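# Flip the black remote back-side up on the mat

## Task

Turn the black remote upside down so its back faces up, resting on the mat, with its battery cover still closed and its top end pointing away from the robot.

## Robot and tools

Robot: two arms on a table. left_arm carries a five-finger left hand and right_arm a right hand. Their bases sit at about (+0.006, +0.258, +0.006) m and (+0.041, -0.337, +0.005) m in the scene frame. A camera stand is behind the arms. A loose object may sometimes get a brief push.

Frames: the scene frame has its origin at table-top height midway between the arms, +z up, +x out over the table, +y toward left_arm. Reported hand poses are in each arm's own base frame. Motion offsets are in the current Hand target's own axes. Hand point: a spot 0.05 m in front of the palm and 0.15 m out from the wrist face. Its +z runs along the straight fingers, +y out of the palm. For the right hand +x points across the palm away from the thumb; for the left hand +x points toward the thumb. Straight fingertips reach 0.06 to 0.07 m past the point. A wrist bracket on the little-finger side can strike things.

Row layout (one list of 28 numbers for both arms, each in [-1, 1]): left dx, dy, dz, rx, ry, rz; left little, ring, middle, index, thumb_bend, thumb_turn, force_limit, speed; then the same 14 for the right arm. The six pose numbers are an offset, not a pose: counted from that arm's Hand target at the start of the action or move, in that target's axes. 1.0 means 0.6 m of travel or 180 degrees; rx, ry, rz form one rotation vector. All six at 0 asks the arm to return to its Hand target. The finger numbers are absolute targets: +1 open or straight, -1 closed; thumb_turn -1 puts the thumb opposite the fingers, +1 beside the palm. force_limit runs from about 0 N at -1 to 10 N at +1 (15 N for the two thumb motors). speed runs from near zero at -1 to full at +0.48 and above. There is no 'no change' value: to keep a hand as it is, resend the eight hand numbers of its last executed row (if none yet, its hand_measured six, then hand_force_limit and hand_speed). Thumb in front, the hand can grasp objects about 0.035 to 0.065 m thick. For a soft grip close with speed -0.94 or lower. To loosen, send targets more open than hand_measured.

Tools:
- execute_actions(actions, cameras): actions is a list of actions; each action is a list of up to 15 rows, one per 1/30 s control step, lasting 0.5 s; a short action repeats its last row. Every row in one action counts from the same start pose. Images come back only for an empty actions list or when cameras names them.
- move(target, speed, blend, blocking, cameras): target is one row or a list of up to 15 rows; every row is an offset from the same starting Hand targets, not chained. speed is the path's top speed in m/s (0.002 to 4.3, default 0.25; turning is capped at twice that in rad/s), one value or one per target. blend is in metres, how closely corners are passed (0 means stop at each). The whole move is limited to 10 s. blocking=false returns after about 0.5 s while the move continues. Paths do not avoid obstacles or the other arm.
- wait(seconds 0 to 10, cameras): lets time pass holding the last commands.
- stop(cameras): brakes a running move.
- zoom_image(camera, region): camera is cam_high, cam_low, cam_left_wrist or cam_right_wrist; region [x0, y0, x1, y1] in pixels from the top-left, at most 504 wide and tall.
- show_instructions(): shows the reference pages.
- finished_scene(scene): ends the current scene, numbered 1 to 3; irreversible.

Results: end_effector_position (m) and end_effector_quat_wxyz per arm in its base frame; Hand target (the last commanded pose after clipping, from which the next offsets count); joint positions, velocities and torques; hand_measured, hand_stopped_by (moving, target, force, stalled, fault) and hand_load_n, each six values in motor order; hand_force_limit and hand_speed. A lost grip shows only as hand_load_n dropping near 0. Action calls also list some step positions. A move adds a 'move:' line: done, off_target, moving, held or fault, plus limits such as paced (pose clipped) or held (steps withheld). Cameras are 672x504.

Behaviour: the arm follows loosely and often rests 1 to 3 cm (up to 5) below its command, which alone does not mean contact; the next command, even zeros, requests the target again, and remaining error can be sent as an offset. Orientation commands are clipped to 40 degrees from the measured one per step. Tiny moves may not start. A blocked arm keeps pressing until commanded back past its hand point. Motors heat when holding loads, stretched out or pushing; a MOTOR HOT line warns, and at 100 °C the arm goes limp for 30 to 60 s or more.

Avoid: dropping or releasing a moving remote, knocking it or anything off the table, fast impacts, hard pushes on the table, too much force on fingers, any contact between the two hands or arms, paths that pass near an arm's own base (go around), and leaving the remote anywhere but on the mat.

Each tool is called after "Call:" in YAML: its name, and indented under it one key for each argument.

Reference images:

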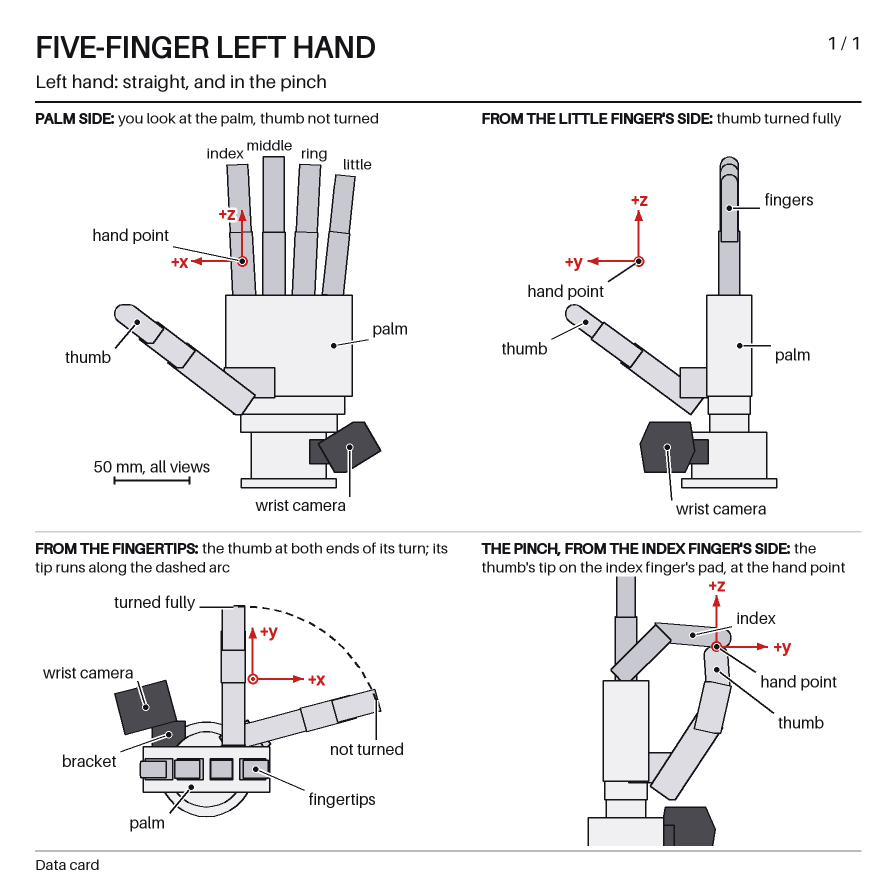

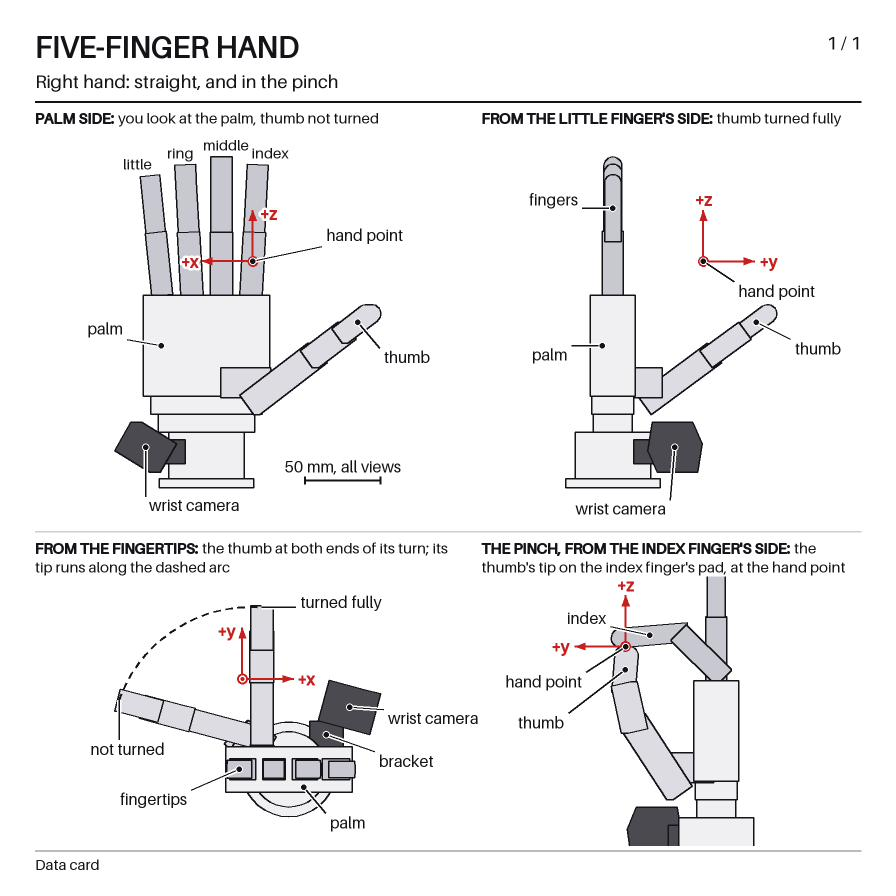

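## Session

Call:
execute_actions:
  actions: []

Call:
zoom_image:
  camera: "cam_high"
  region: [150, 150, 390, 390]

Call:
zoom_image:
  camera: "cam_low"
  region: [270, 200, 450, 360]

Scene clock: 0.00 s.
left_arm: end_effector_position=(+0.0815, -0.3459, +0.3158) hand_measured=(+1.000, +1.000, +1.000, +1.000, +1.000, +1.000) hand_load_n=(+0.0, +0.0, +0.0, +0.0, +0.0, +0.0) hand_stopped_by=(target, target, target, target, target, target) hand_force_limit=0.00 hand_speed=-0.80 end_effector_quat_wxyz=(-0.109, +0.158, +0.948, -0.255) | right_arm: end_effector_position=(+0.4688, +0.1635, +0.1709) hand_measured=(+1.000, +1.000, +1.000, +1.000, +1.000, +1.000) hand_load_n=(+0.0, +0.5, +0.0, +0.0, +0.0, +0.0) hand_stopped_by=(target, target, target, target, target, target) hand_force_limit=0.00 hand_speed=-0.80 end_effector_quat_wxyz=(+0.015, -0.304, +0.952, -0.033)
Joint positions: left_arm=[-1.127 1.215 1.396 -1.429 0.469 0.696] | right_arm=[0.226 1.603 1.434 -1.366 0.064 1.177]
Joint velocities: within noise
Joint torques (N m): no reading
Heat: left arm: hottest elbow 32 °C; right arm: hottest elbow 32 °C.
Hand target: left_arm +0.0837, -0.3505, +0.3250; -0.102, +0.160, +0.945, -0.265 | right_arm +0.4773, +0.1654, +0.1825; +0.030, -0.303, +0.952, -0.034

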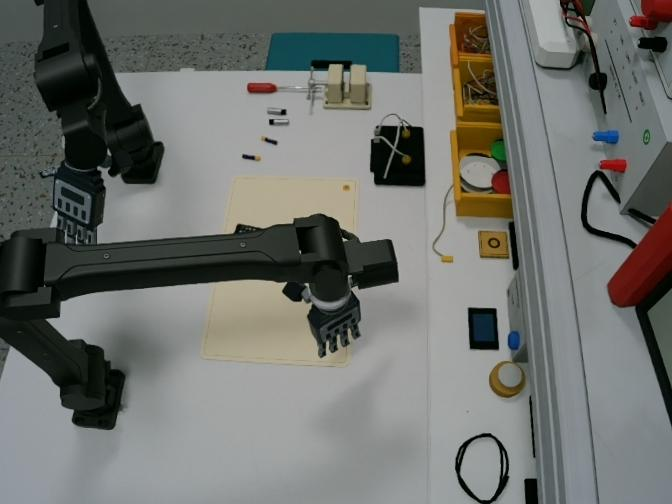

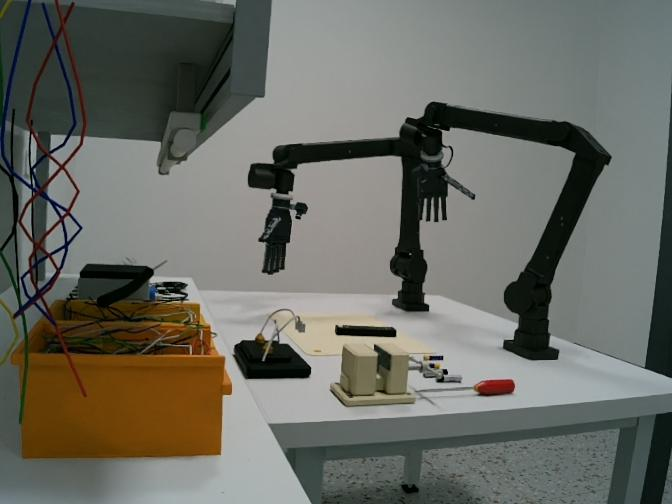

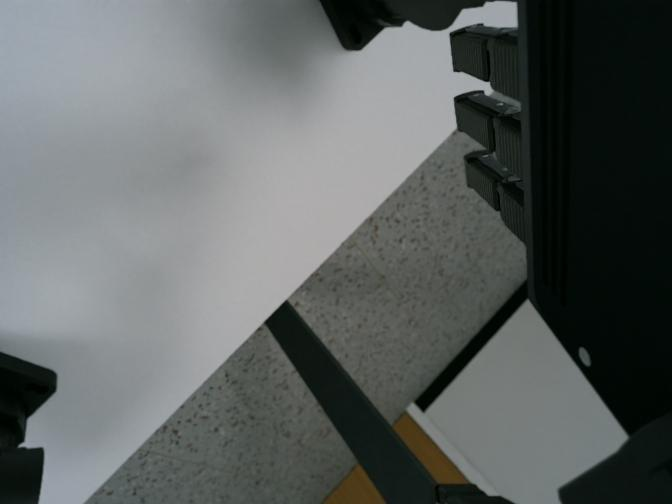

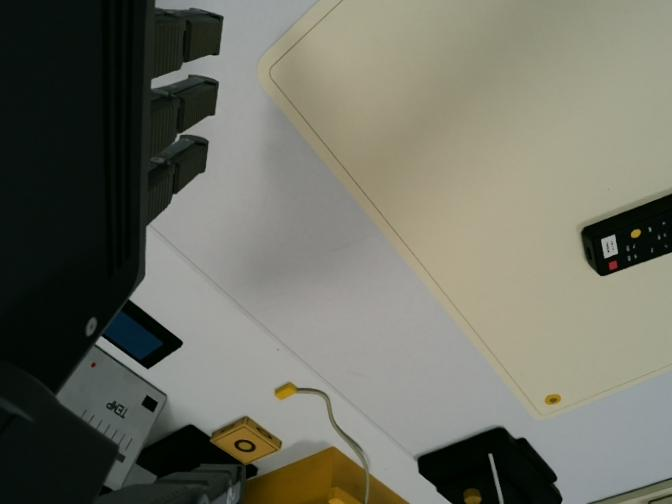

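Scaled by 2.100 from the camera's 672x504 image, which has a finer 960x720 frame.

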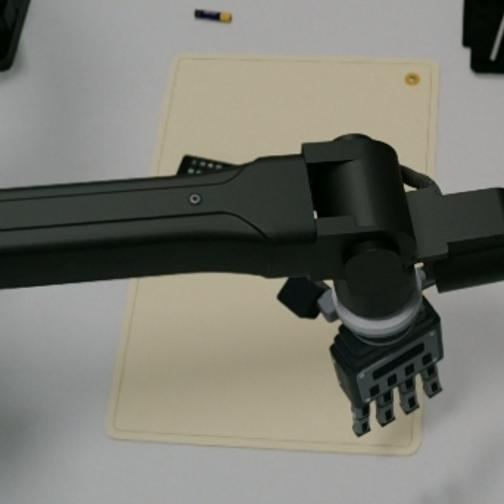

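Scaled by 2.800 from the camera's 672x504 image, which has a finer 960x720 frame.

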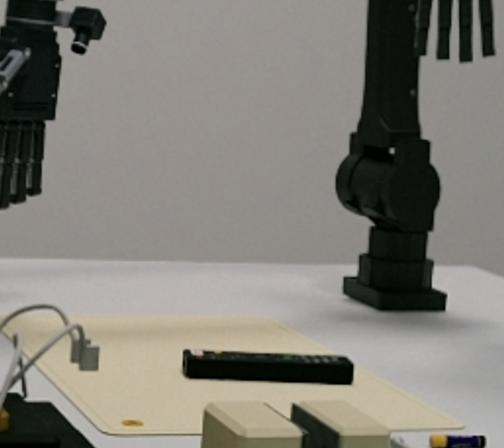

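Call:
move:
  target: [-0.3118,0.4747,0.0565,0.1053,-0.0666,-0.0229,1,1,1,0.4,0.8,-0.85,-0.3,-0.3,0.3947,-0.366,-0.1423,0,0,0,1,1,1,1,1,1,0,-0.8]
  speed: 0.25
  cameras: ["all"]

Call:
zoom_image:
  camera: "cam_high"
  region: [190, 180, 330, 285]

Call:
zoom_image:
  camera: "cam_low"
  region: [290, 240, 450, 360]

Scene clock: 17.50 s.
left_arm: end_effector_position=(+0.3177, -0.2006, +0.1255) hand_measured=(+1.000, +1.000, +1.000, +0.400, +0.800, -0.850) hand_load_n=(+0.0, +0.0, +0.0, +0.0, +0.0, +0.0) hand_stopped_by=(target, target, target, target, target, target) hand_force_limit=-0.30 hand_speed=-0.30 end_effector_quat_wxyz=(-0.042, +0.071, +0.901, -0.426) | right_arm: end_effector_position=(+0.3923, -0.1437, +0.2620) hand_measured=(+1.000, +1.000, +1.000, +1.000, +1.000, +1.000) hand_load_n=(+0.0, +0.0, +0.0, +0.0, +0.0, +0.0) hand_stopped_by=(target, target, target, target, target, target) hand_force_limit=0.00 hand_speed=-0.80 end_effector_quat_wxyz=(+0.017, -0.294, +0.955, -0.023)
Joint positions: left_arm=[-0.252 1.393 0.998 -1.084 0.882 1.434] | right_arm=[-0.479 1.483 1.532 -1.564 0.009 0.494]
Joint torques (N m): left_arm=[0.62 -11.4 7.04 0.84 0.79 0.15] | right_arm=[0.21 -9.99 12.62 -0.44 -0.13 -0.17]
Heat: left arm: hottest elbow 35 °C; right arm: hottest elbow 34 °C.
Hand target: left_arm +0.3189, -0.2030, +0.1244; -0.038, +0.079, +0.900, -0.428 | right_arm +0.4041, -0.1465, +0.2774; +0.030, -0.303, +0.952, -0.034
Off the commanded pose: left_arm 0.003 m, 1 deg | right_arm 0.020 m, 2 deg.
move: off_target (right_arm)

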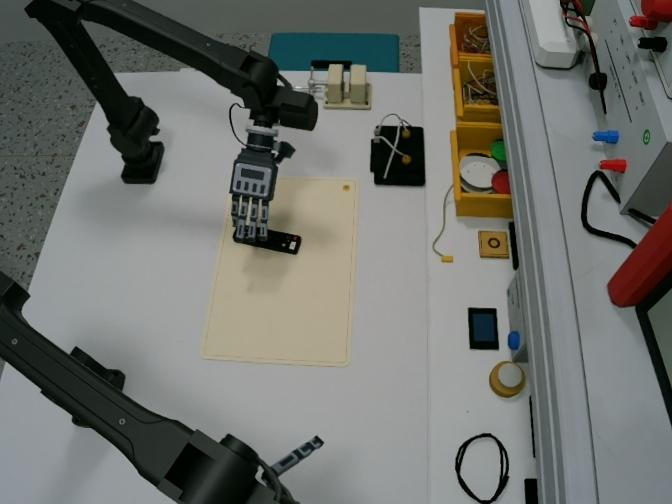

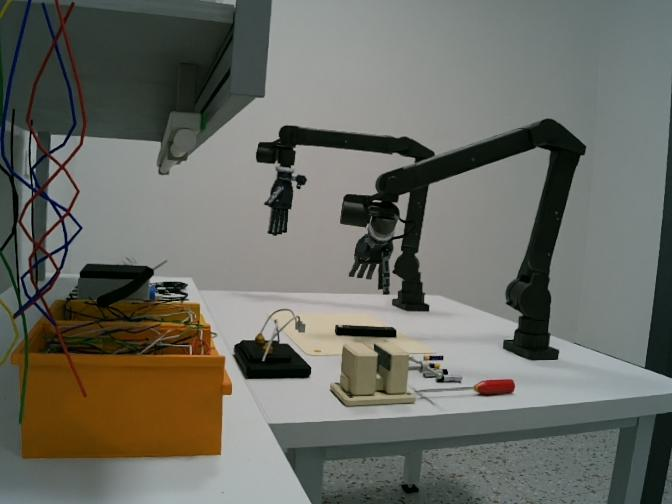

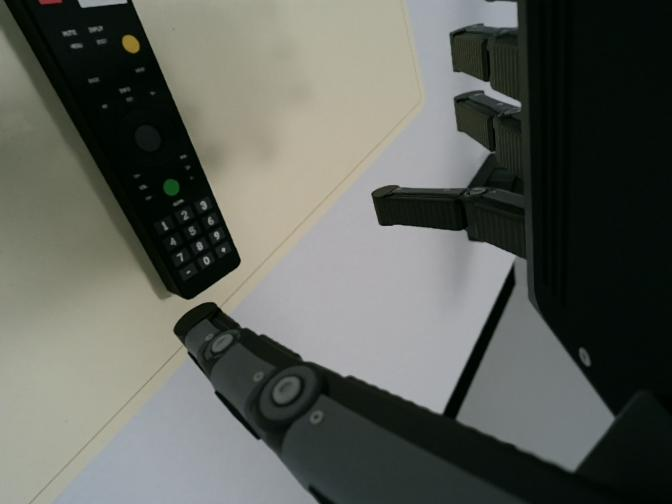

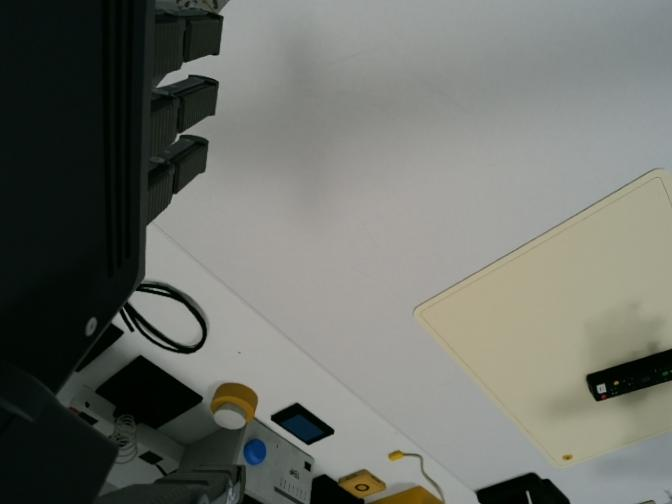

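Scaled by 3.600 from the camera's 672x504 image, which has a finer 960x720 frame.

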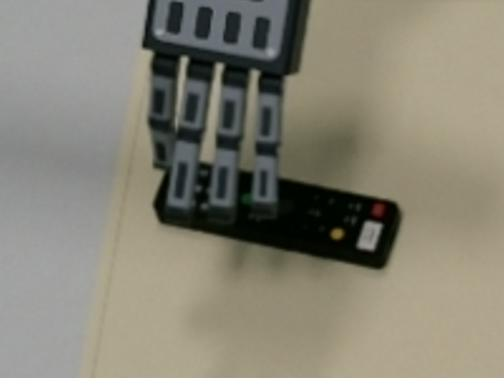

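Scaled by 3.150 from the camera's 672x504 image, which has a finer 960x720 frame.

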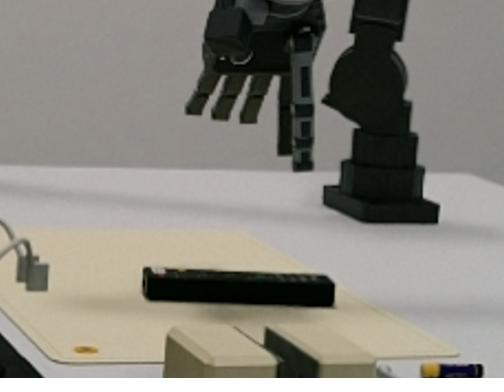

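Call:
move:
  target: [-0.0044,0.1092,0.1244,0,0,0,1,1,1,0.4,0.8,-0.85,-0.3,-0.3,0,0,0,0,0,0,1,1,1,1,1,1,0,-0.8]
  speed: 0.12
  cameras: ["cam_high","cam_low","cam_left_wrist"]

Call:
zoom_image:
  camera: "cam_low"
  region: [290, 240, 450, 360]

Scene clock: 33.60 s.
left_arm: end_effector_position=(+0.3216, -0.2181, +0.0324) hand_measured=(+1.000, +1.000, +1.000, +0.400, +0.800, -0.850) hand_load_n=(+0.0, +0.0, +0.0, +0.0, +0.5, +0.0) hand_stopped_by=(target, target, target, target, target, target) hand_force_limit=-0.30 hand_speed=-0.30 end_effector_quat_wxyz=(-0.033, +0.081, +0.899, -0.429) | right_arm: end_effector_position=(+0.3923, -0.1437, +0.2620) hand_measured=(+1.000, +1.000, +1.000, +1.000, +1.000, +1.000) hand_load_n=(+0.0, +0.0, +0.0, +0.0, +0.0, +0.0) hand_stopped_by=(target, target, target, target, target, target) hand_force_limit=0.00 hand_speed=-0.80 end_effector_quat_wxyz=(+0.017, -0.294, +0.955, -0.023)
Joint positions: left_arm=[-0.292 1.533 0.864 -0.748 0.881 1.385] | right_arm=[-0.479 1.483 1.532 -1.564 0.009 0.493]
Joint torques (N m): left_arm=[0.62 -11.22 5.79 1.03 0.64 -0.05] | right_arm=[0.21 -9.7 12.81 -0.51 -0.13 -0.17]
Heat: left arm: hottest elbow 34 °C; right arm: hottest elbow 39 °C.
Hand target: left_arm +0.3185, -0.2199, +0.0265; -0.037, +0.079, +0.900, -0.428 | right_arm +0.4041, -0.1465, +0.2774; +0.030, -0.303, +0.952, -0.034
Off the commanded pose: left_arm 0.007 m, 1 deg | right_arm 0.020 m, 2 deg.
move: off_target (right_arm)
Images, in order (width x height): cam_high 672x504, cam_low 672x504, cam_left_wrist 672x504.

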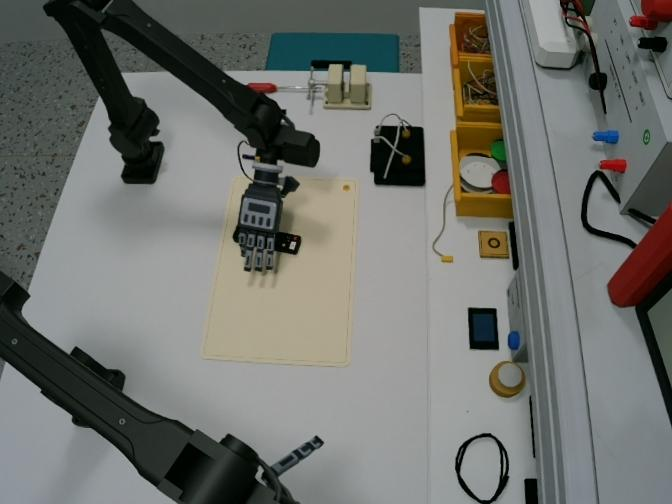

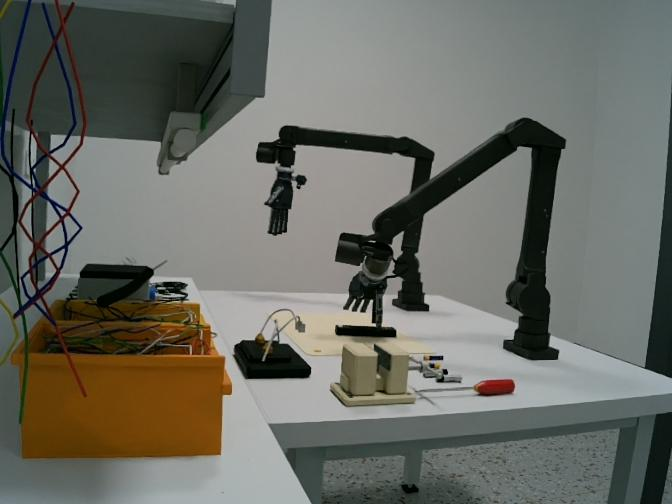

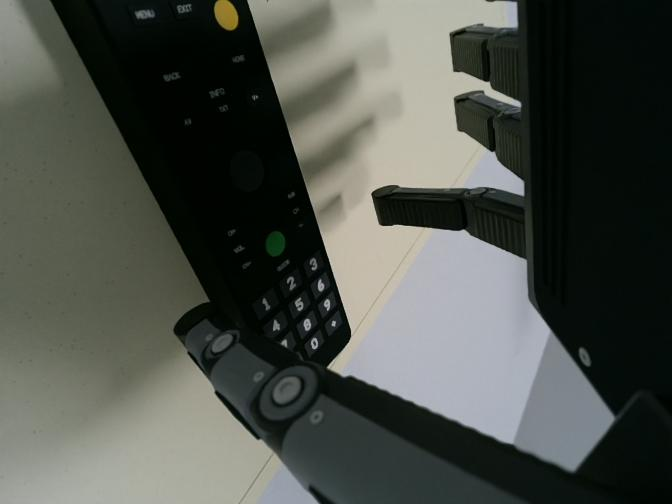

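Scaled by 3.150 from the camera's 672x504 image, which has a finer 960x720 frame.

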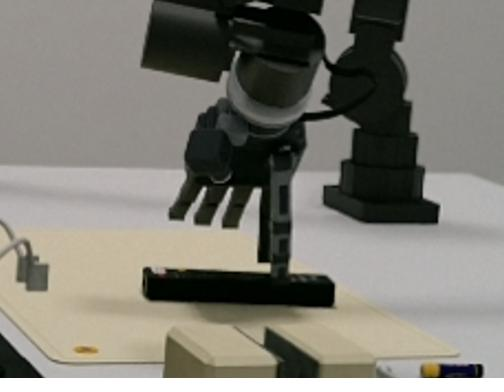

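Call:
move:
  target: [0.02,-0.0005,-0.0154,0,0,0,1,1,1,0.4,0.8,-0.85,-0.3,-0.3,0,0,0,0,0,0,1,1,1,1,1,1,0,-0.8]
  speed: 0.1
  cameras: ["cam_high","cam_low","cam_left_wrist"]

Call:
zoom_image:
  camera: "cam_low"
  region: [290, 240, 450, 360]

Scene clock: 41.70 s.
left_arm: end_effector_position=(+0.3111, -0.2148, +0.0302) hand_measured=(+1.000, +1.000, +1.000, +0.400, +0.800, -0.850) hand_load_n=(+0.0, +0.0, +0.0, +0.0, +0.0, +0.0) hand_stopped_by=(target, target, target, target, target, target) hand_force_limit=-0.30 hand_speed=-0.30 end_effector_quat_wxyz=(-0.039, +0.080, +0.899, -0.428) | right_arm: end_effector_position=(+0.3923, -0.1437, +0.2620) hand_measured=(+1.000, +1.000, +1.000, +1.000, +1.000, +1.000) hand_load_n=(+0.0, +0.0, +0.0, +0.5, +0.0, +0.0) hand_stopped_by=(target, target, target, target, target, target) hand_force_limit=0.00 hand_speed=-0.80 end_effector_quat_wxyz=(+0.017, -0.294, +0.955, -0.023)
Joint positions: left_arm=[-0.292 1.519 0.84 -0.754 0.881 1.39] | right_arm=[-0.479 1.483 1.532 -1.564 0.009 0.493]
Joint torques (N m): left_arm=[1.79 -13.27 5.55 -0.09 0.74 0.15] | right_arm=[-0.32 -10.05 12.79 -0.57 -0.12 -0.19]
Heat: left arm: hottest elbow 34 °C; right arm: hottest elbow 41 °C.
Hand target: left_arm +0.3079, -0.2109, +0.0326; -0.038, +0.079, +0.900, -0.428 | right_arm +0.4041, -0.1465, +0.2774; +0.030, -0.303, +0.952, -0.034
Off the commanded pose: left_arm 0.005 m, 0 deg | right_arm 0.020 m, 2 deg.
move: off_target (right_arm)
Images, in order (width x height): cam_high 672x504, cam_low 672x504, cam_left_wrist 672x504.

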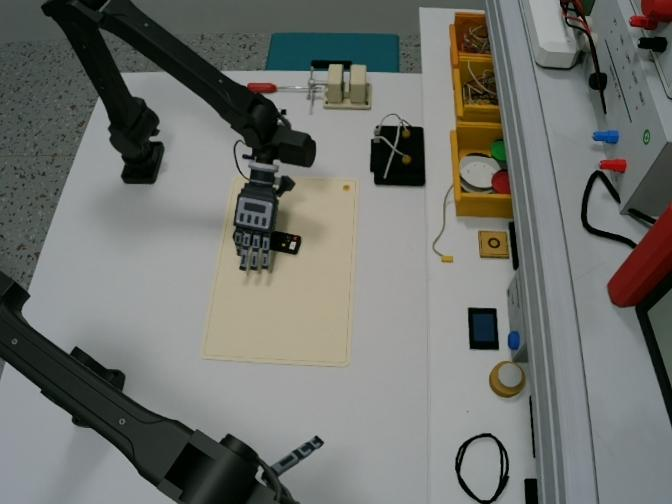

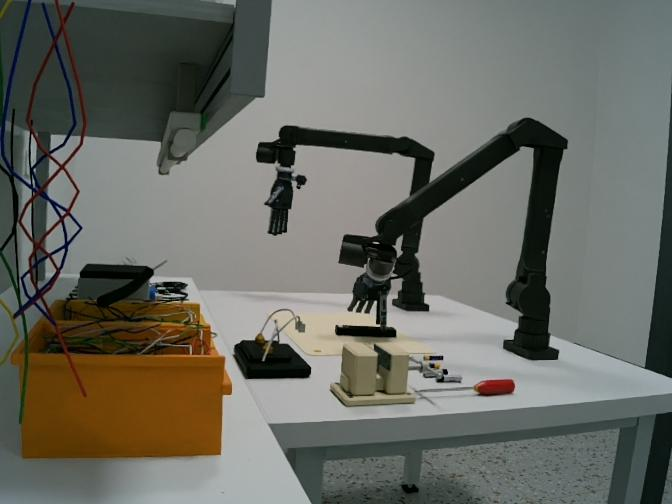

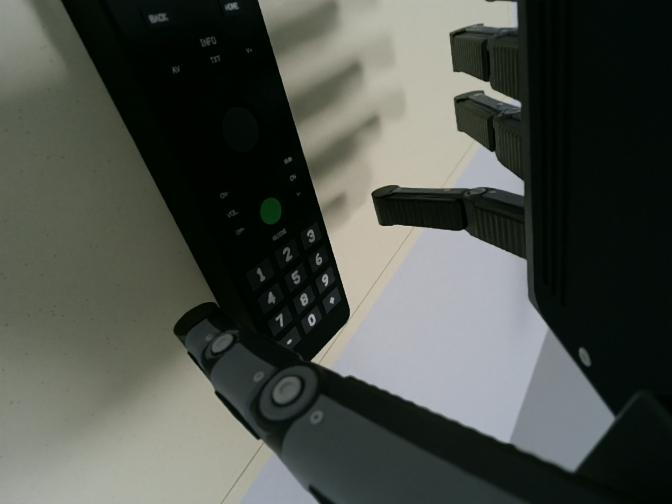

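Scaled by 3.150 from the camera's 672x504 image, which has a finer 960x720 frame.

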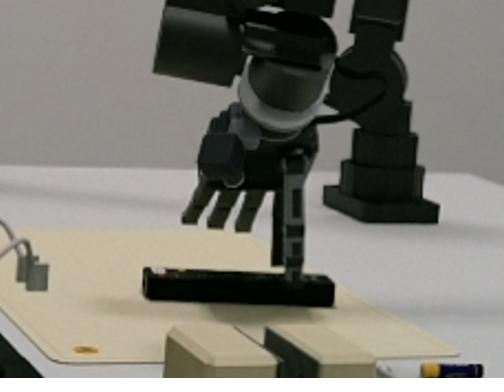

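Call:
move:
  target: [0,0.0265,0.015,0,0,0,1,1,1,0.4,0.8,-0.85,-0.3,-0.3,0,0,0,0,0,0,1,1,1,1,1,1,0,-0.8]
  speed: 0.1
  cameras: ["cam_low","cam_left_wrist"]

Call:
zoom_image:
  camera: "cam_low"
  region: [290, 240, 450, 360]

Scene clock: 46.93 s.
left_arm: end_effector_position=(+0.3096, -0.2111, +0.0237) hand_measured=(+1.000, +1.000, +1.000, +0.400, +0.800, -0.850) hand_load_n=(+0.0, +0.0, +0.0, +0.0, -0.5, +0.0) hand_stopped_by=(target, target, target, target, target, target) hand_force_limit=-0.30 hand_speed=-0.30 end_effector_quat_wxyz=(-0.035, +0.082, +0.899, -0.428) | right_arm: end_effector_position=(+0.3923, -0.1437, +0.2620) hand_measured=(+1.000, +1.000, +1.000, +1.000, +1.000, +1.000) hand_load_n=(+0.0, +0.0, +0.0, +0.0, +0.0, +0.0) hand_stopped_by=(target, target, target, target, target, target) hand_force_limit=0.00 hand_speed=-0.80 end_effector_quat_wxyz=(+0.017, -0.294, +0.955, -0.023)
Joint positions: left_arm=[-0.285 1.522 0.823 -0.735 0.881 1.403] | right_arm=[-0.479 1.483 1.532 -1.564 0.009 0.493]
Joint torques (N m): left_arm=[1.38 -10.7 5.41 0.92 0.82 0.11] | right_arm=[0.5 -9.99 12.72 -0.47 -0.14 -0.18]
Heat: left arm: hottest elbow 34 °C; right arm: hottest elbow 43 °C.
Hand target: left_arm +0.3086, -0.2078, +0.0146; -0.037, +0.079, +0.900, -0.428 | right_arm +0.4041, -0.1465, +0.2774; +0.030, -0.303, +0.952, -0.034
Off the commanded pose: left_arm 0.010 m, 0 deg | right_arm 0.020 m, 2 deg.
move: off_target (right_arm)
Images, in order (width x height): cam_low 672x504, cam_left_wrist 672x504.

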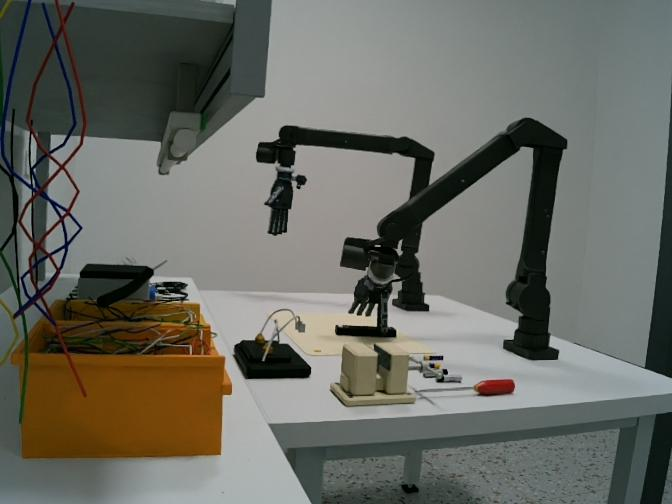

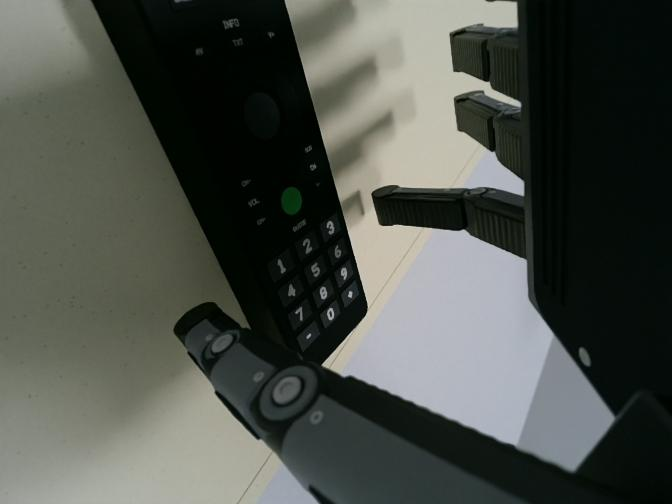

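Scaled by 3.150 from the camera's 672x504 image, which has a finer 960x720 frame.

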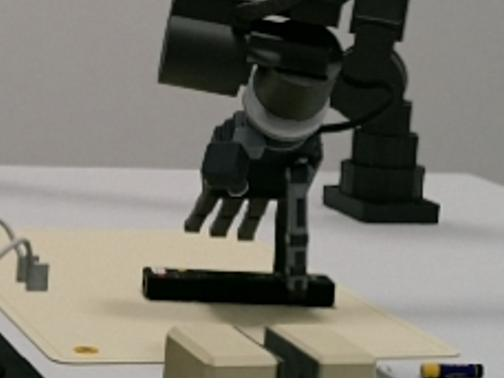

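Call:
move:
  target: [0,0.004,0.003,0,0,0,1,1,1,-0.25,0.8,-0.85,-0.3,-0.9,0,0,0,0,0,0,1,1,1,1,1,1,0,-0.8]
  speed: 0.1
  cameras: ["cam_low","cam_left_wrist"]

Call:
zoom_image:
  camera: "cam_low"
  region: [290, 240, 450, 360]

Scene clock: 51.90 s.
left_arm: end_effector_position=(+0.3111, -0.2115, +0.0215) hand_measured=(+1.000, +1.000, +1.000, -0.110, +0.800, -0.850) hand_load_n=(+0.0, +0.0, +0.0, +4.0, +3.0, +0.0) hand_stopped_by=(target, target, target, force, target, target) hand_force_limit=-0.30 hand_speed=-0.90 end_effector_quat_wxyz=(-0.033, +0.083, +0.899, -0.429) | right_arm: end_effector_position=(+0.3923, -0.1437, +0.2620) hand_measured=(+1.000, +1.000, +1.000, +1.000, +1.000, +1.000) hand_load_n=(+0.0, +0.0, +0.0, +0.5, +0.0, +0.0) hand_stopped_by=(target, target, target, target, target, target) hand_force_limit=0.00 hand_speed=-0.80 end_effector_quat_wxyz=(+0.017, -0.294, +0.955, -0.023)
Joint positions: left_arm=[-0.285 1.528 0.823 -0.726 0.881 1.404] | right_arm=[-0.479 1.483 1.532 -1.564 0.009 0.493]
Joint torques (N m): left_arm=[2.14 -10.34 5.04 0.96 0.73 0.15] | right_arm=[0.09 -10.58 12.75 -0.54 -0.12 -0.22]
Heat: left arm: hottest elbow 34 °C; right arm: hottest elbow 43 °C.
Hand target: left_arm +0.3086, -0.2077, +0.0116; -0.037, +0.079, +0.900, -0.428 | right_arm +0.4041, -0.1465, +0.2774; +0.030, -0.303, +0.952, -0.034
Off the commanded pose: left_arm 0.011 m, 1 deg | right_arm 0.020 m, 2 deg.
move: off_target (left_arm, right_arm)
Images, in order (width x height): cam_low 672x504, cam_left_wrist 672x504.

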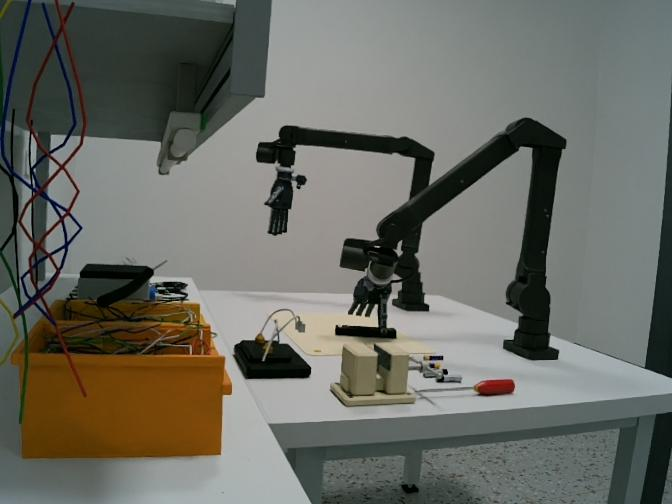

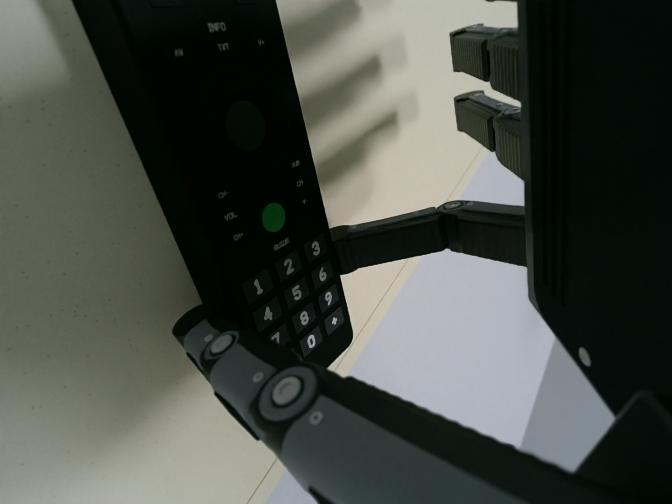

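Scaled by 3.150 from the camera's 672x504 image, which has a finer 960x720 frame.

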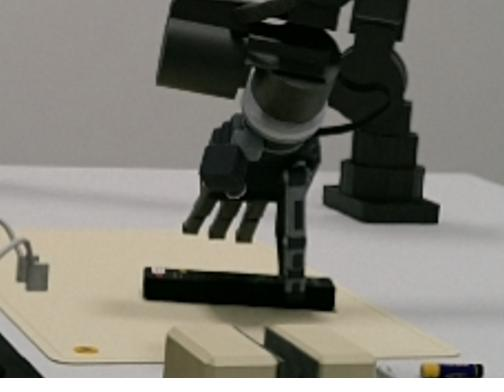

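Call:
move:
  target:
    - [-0.025,-0.0751,-0.0608,0,0,0,1,1,1,-0.25,0.8,-0.85,-0.3,-0.9,0,0,0,0,0,0,1,1,1,1,1,1,0,-0.8]
    - [-0.0917,-0.123,-0.0996,0,0,0,1,1,1,-0.25,0.8,-0.85,-0.3,-0.9,0,0,0,0,0,0,1,1,1,1,1,1,0,-0.8]
    - [-0.15,-0.1943,-0.1573,0,0,0,1,1,1,-0.25,0.8,-0.85,-0.3,-0.9,0,0,0,0,0,0,1,1,1,1,1,1,0,-0.8]
  speed: 0.09
  blend: 0.02
  cameras: ["cam_left_wrist","cam_low"]

Scene clock: 60.67 s.
left_arm: end_effector_position=(+0.3776, -0.2216, +0.1475) hand_measured=(+1.000, +1.000, +1.000, -0.110, +0.800, -0.850) hand_load_n=(+0.0, +0.0, +0.0, +1.5, +1.5, +0.0) hand_stopped_by=(target, target, target, force, target, target) hand_force_limit=-0.30 hand_speed=-0.90 end_effector_quat_wxyz=(-0.053, +0.074, +0.901, -0.424) | right_arm: end_effector_position=(+0.3923, -0.1437, +0.2620) hand_measured=(+1.000, +1.000, +1.000, +1.000, +1.000, +1.000) hand_load_n=(+0.0, +0.0, +0.0, +0.0, +0.0, +0.0) hand_stopped_by=(target, target, target, target, target, target) hand_force_limit=0.00 hand_speed=-0.80 end_effector_quat_wxyz=(+0.017, -0.294, +0.955, -0.023)
Joint positions: left_arm=[-0.265 1.549 1.228 -1.178 0.881 1.436] | right_arm=[-0.479 1.483 1.532 -1.564 0.009 0.493]
Joint torques (N m): left_arm=[1.73 -12.63 11.43 -0.32 0.84 0.1] | right_arm=[0.44 -9.76 12.75 -0.51 -0.11 -0.18]
Heat: left arm: hottest elbow 35 °C; right arm: hottest elbow 45 °C.
Hand target: left_arm +0.3971, -0.2237, +0.1615; -0.038, +0.079, +0.900, -0.428 | right_arm +0.4041, -0.1465, +0.2774; +0.030, -0.303, +0.952, -0.034
Off the commanded pose: left_arm 0.024 m, 2 deg | right_arm 0.020 m, 2 deg.
move: off_target (left_arm, right_arm)
Images, in order (width x height): cam_low 672x504, cam_left_wrist 672x504.

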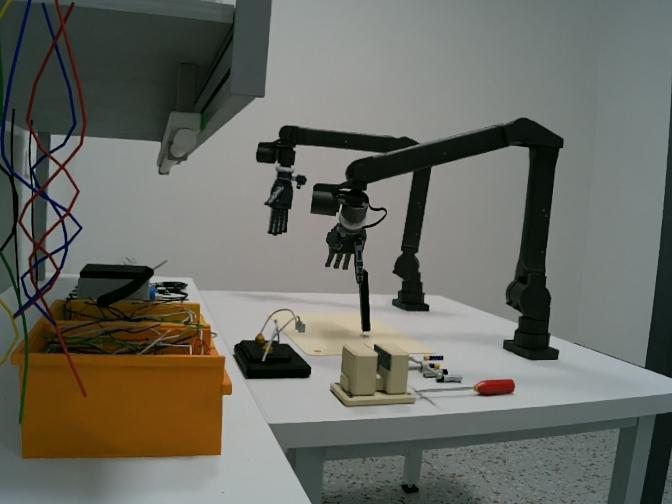

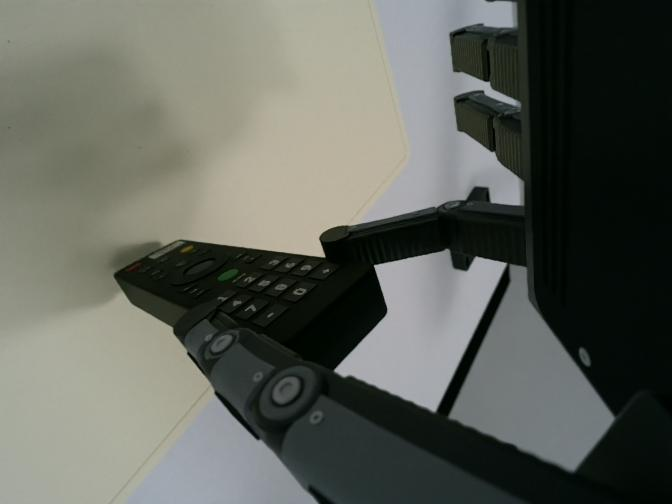

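Call:
zoom_image:
  camera: "cam_left_wrist"
  region: [90, 200, 420, 400]

Call:
zoom_image:
  camera: "cam_low"
  region: [300, 200, 430, 350]

Scaled by 1.527 from the camera's 672x504 image, which has a finer 960x720 frame.

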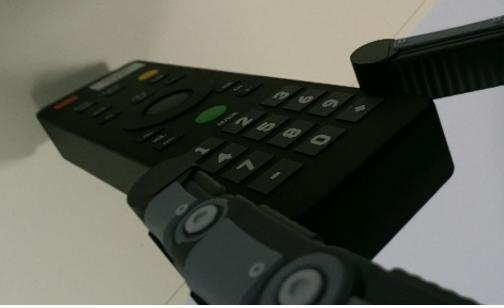

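Scaled by 3.360 from the camera's 672x504 image, which has a finer 960x720 frame.

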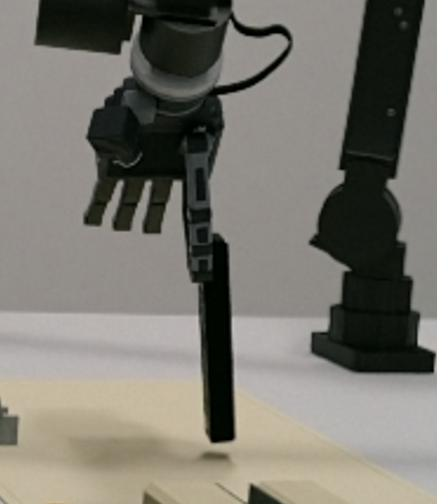

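Call:
move:
  target:
    - [0.0083,0.0492,0.0398,0,0,0,1,1,1,-0.25,0.8,-0.85,-0.3,-0.9,0,0,0,0,0,0,1,1,1,1,1,1,0,-0.8]
    - [0.0733,0.0563,0.0456,0,0,0,1,1,1,-0.25,0.8,-0.85,-0.3,-0.9,0,0,0,0,0,0,1,1,1,1,1,1,0,-0.8]
    - [0.1192,0.0667,0.054,0,0,0,1,1,1,-0.25,0.8,-0.85,-0.3,-0.9,0,0,0,0,0,0,1,1,1,1,1,1,0,-0.8]
  speed: 0.06
  blend: 0.01
  cameras: ["cam_left_wrist","cam_low"]

Call:
zoom_image:
  camera: "cam_low"
  region: [300, 200, 430, 350]

Scene clock: 87.57 s.
left_arm: end_effector_position=(+0.3272, -0.2089, +0.1065) hand_measured=(+1.000, +1.000, +1.000, -0.110, +0.800, -0.850) hand_load_n=(+0.0, +0.0, +0.0, +1.5, +1.5, -0.5) hand_stopped_by=(target, target, target, force, target, target) hand_force_limit=-0.30 hand_speed=-0.90 end_effector_quat_wxyz=(-0.046, +0.074, +0.900, -0.427) | right_arm: end_effector_position=(+0.3923, -0.1437, +0.2620) hand_measured=(+1.000, +1.000, +1.000, +1.000, +1.000, +1.000) hand_load_n=(+0.0, +0.0, +0.0, +0.0, +0.0, +0.0) hand_stopped_by=(target, target, target, target, target, target) hand_force_limit=0.00 hand_speed=-0.80 end_effector_quat_wxyz=(+0.017, -0.294, +0.955, -0.023)
Joint positions: left_arm=[-0.265 1.45 1 -1.03 0.885 1.427] | right_arm=[-0.479 1.483 1.532 -1.564 0.009 0.493]
Joint torques (N m): left_arm=[0.03 -13.51 6.58 1.01 0.64 0.03] | right_arm=[0.26 -10.11 12.63 -0.5 -0.13 -0.19]
Heat: left arm: hottest elbow 38 °C; right arm: hottest elbow 48 °C.
Hand target: left_arm +0.3266, -0.2111, +0.1099; -0.038, +0.079, +0.900, -0.428 | right_arm +0.4041, -0.1465, +0.2774; +0.030, -0.303, +0.952, -0.034
Off the commanded pose: left_arm 0.004 m, 1 deg | right_arm 0.020 m, 2 deg.
move: off_target (right_arm)
Images, in order (width x height): cam_low 672x504, cam_left_wrist 672x504.

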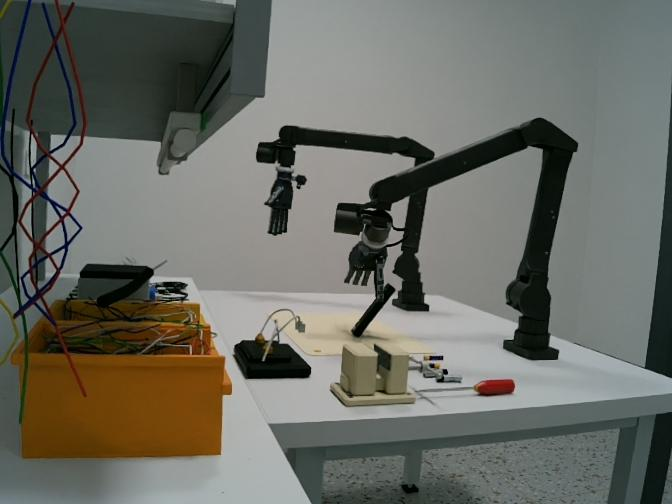

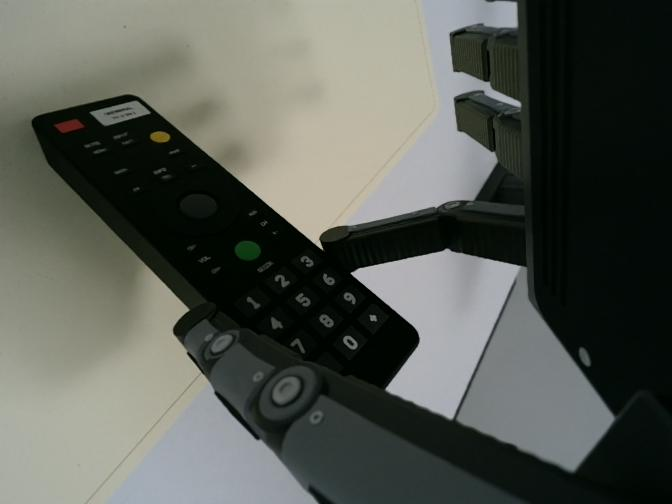

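Scaled by 3.360 from the camera's 672x504 image, which has a finer 960x720 frame.

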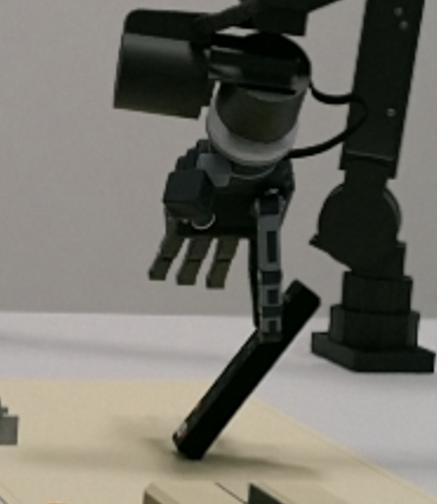

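Call:
move:
  target:
    - [0.0467,0.0401,0.0325,0,0,0,1,1,1,-0.25,0.8,-0.85,-0.3,-0.9,0,0,0,0,0,0,1,1,1,1,1,1,0,-0.8]
    - [0.0633,0.0712,0.0577,0,0,0,1,1,1,-0.25,0.8,-0.85,-0.3,-0.9,0,0,0,0,0,0,1,1,1,1,1,1,0,-0.8]
    - [0.07,0.1036,0.0839,0,0,0,1,1,1,-0.25,0.8,-0.85,-0.3,-0.9,0,0,0,0,0,0,1,1,1,1,1,1,0,-0.8]
  speed: 0.06
  blend: 0.008
  cameras: ["cam_left_wrist","cam_low"]

Call:
zoom_image:
  camera: "cam_low"
  region: [300, 220, 450, 370]

Scene clock: 97.77 s.
left_arm: end_effector_position=(+0.2881, -0.2015, +0.0354) hand_measured=(+1.000, +1.000, +1.000, -0.110, +0.800, -0.850) hand_load_n=(+0.0, +0.0, +0.0, +2.0, +1.5, +0.0) hand_stopped_by=(target, target, target, force, target, target) hand_force_limit=-0.30 hand_speed=-0.90 end_effector_quat_wxyz=(-0.033, +0.080, +0.899, -0.429) | right_arm: end_effector_position=(+0.3923, -0.1437, +0.2620) hand_measured=(+1.000, +1.000, +1.000, +1.000, +1.000, +1.000) hand_load_n=(+0.0, +0.0, +0.0, +0.0, +0.0, +0.0) hand_stopped_by=(target, target, target, target, target, target) hand_force_limit=0.00 hand_speed=-0.80 end_effector_quat_wxyz=(+0.017, -0.294, +0.955, -0.023)
Joint positions: left_arm=[-0.275 1.44 0.772 -0.768 0.882 1.411] | right_arm=[-0.479 1.483 1.532 -1.564 0.009 0.493]
Joint torques (N m): left_arm=[0.15 -9.35 5.79 1.06 0.75 -0.05] | right_arm=[0.15 -10.23 12.72 -0.61 -0.08 -0.21]
Heat: left arm: hottest elbow 37 °C; right arm: hottest elbow 49 °C.
Hand target: left_arm +0.2854, -0.2036, +0.0301; -0.037, +0.079, +0.900, -0.428 | right_arm +0.4041, -0.1465, +0.2774; +0.030, -0.303, +0.952, -0.034
Off the commanded pose: left_arm 0.007 m, 1 deg | right_arm 0.020 m, 2 deg.
move: off_target (right_arm)
Images, in order (width x height): cam_low 672x504, cam_left_wrist 672x504.

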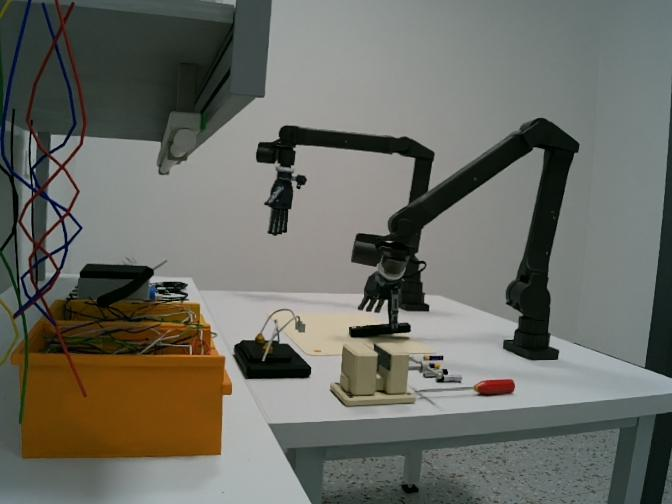

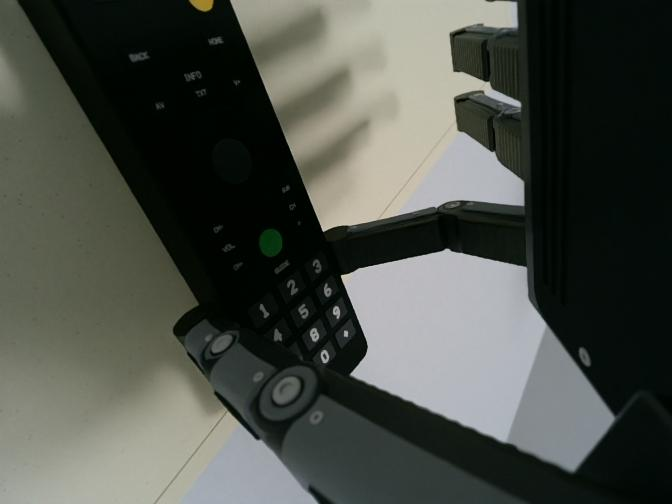

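Scaled by 3.360 from the camera's 672x504 image, which has a finer 960x720 frame.

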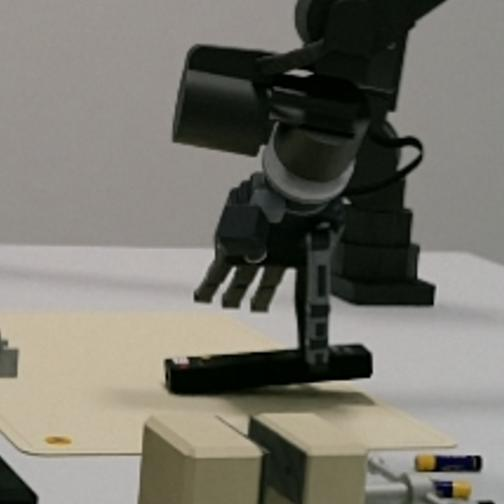

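Call:
move:
  target: [0,0.0194,0.0157,0,0,0,1,1,1,-0.25,0.8,-0.85,-0.3,-0.9,0,0,0,0,0,0,1,1,1,1,1,1,0,-0.8]
  speed: 0.05
  cameras: ["cam_low"]

Call:
zoom_image:
  camera: "cam_low"
  region: [300, 220, 450, 370]

Scene clock: 102.33 s.
left_arm: end_effector_position=(+0.2886, -0.2017, +0.0216) hand_measured=(+1.000, +1.000, +1.000, -0.110, +0.800, -0.850) hand_load_n=(+0.0, +0.0, +0.0, +1.5, +1.5, -0.5) hand_stopped_by=(target, target, target, force, target, target) hand_force_limit=-0.30 hand_speed=-0.90 end_effector_quat_wxyz=(-0.032, +0.080, +0.899, -0.429) | right_arm: end_effector_position=(+0.3923, -0.1437, +0.2620) hand_measured=(+1.000, +1.000, +1.000, +1.000, +1.000, +1.000) hand_load_n=(+0.0, +0.0, +0.0, +0.0, +0.0, +0.0) hand_stopped_by=(target, target, target, target, target, target) hand_force_limit=0.00 hand_speed=-0.80 end_effector_quat_wxyz=(+0.017, -0.294, +0.955, -0.023)
Joint positions: left_arm=[-0.275 1.469 0.756 -0.722 0.882 1.409] | right_arm=[-0.479 1.483 1.532 -1.564 0.009 0.493]
Joint torques (N m): left_arm=[0.85 -9.88 5.33 1.24 0.72 -0.03] | right_arm=[-0.09 -9.82 12.66 -0.43 -0.11 -0.22]
Heat: left arm: hottest elbow 37 °C; right arm: hottest elbow 49 °C.
Hand target: left_arm +0.2854, -0.2036, +0.0151; -0.037, +0.079, +0.900, -0.428 | right_arm +0.4041, -0.1465, +0.2774; +0.030, -0.303, +0.952, -0.034
Off the commanded pose: left_arm 0.008 m, 1 deg | right_arm 0.020 m, 2 deg.
move: off_target (right_arm)
Images, in order (width x height): cam_low 672x504.

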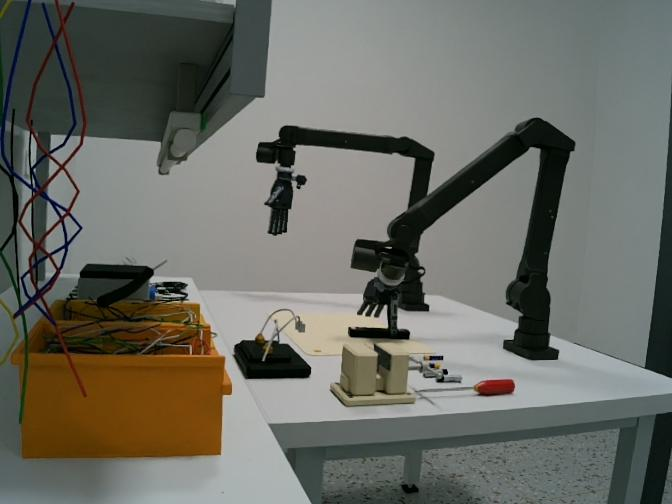

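Scaled by 3.360 from the camera's 672x504 image, which has a finer 960x720 frame.

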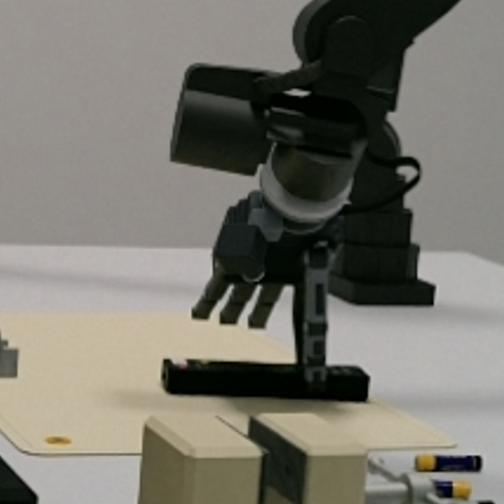

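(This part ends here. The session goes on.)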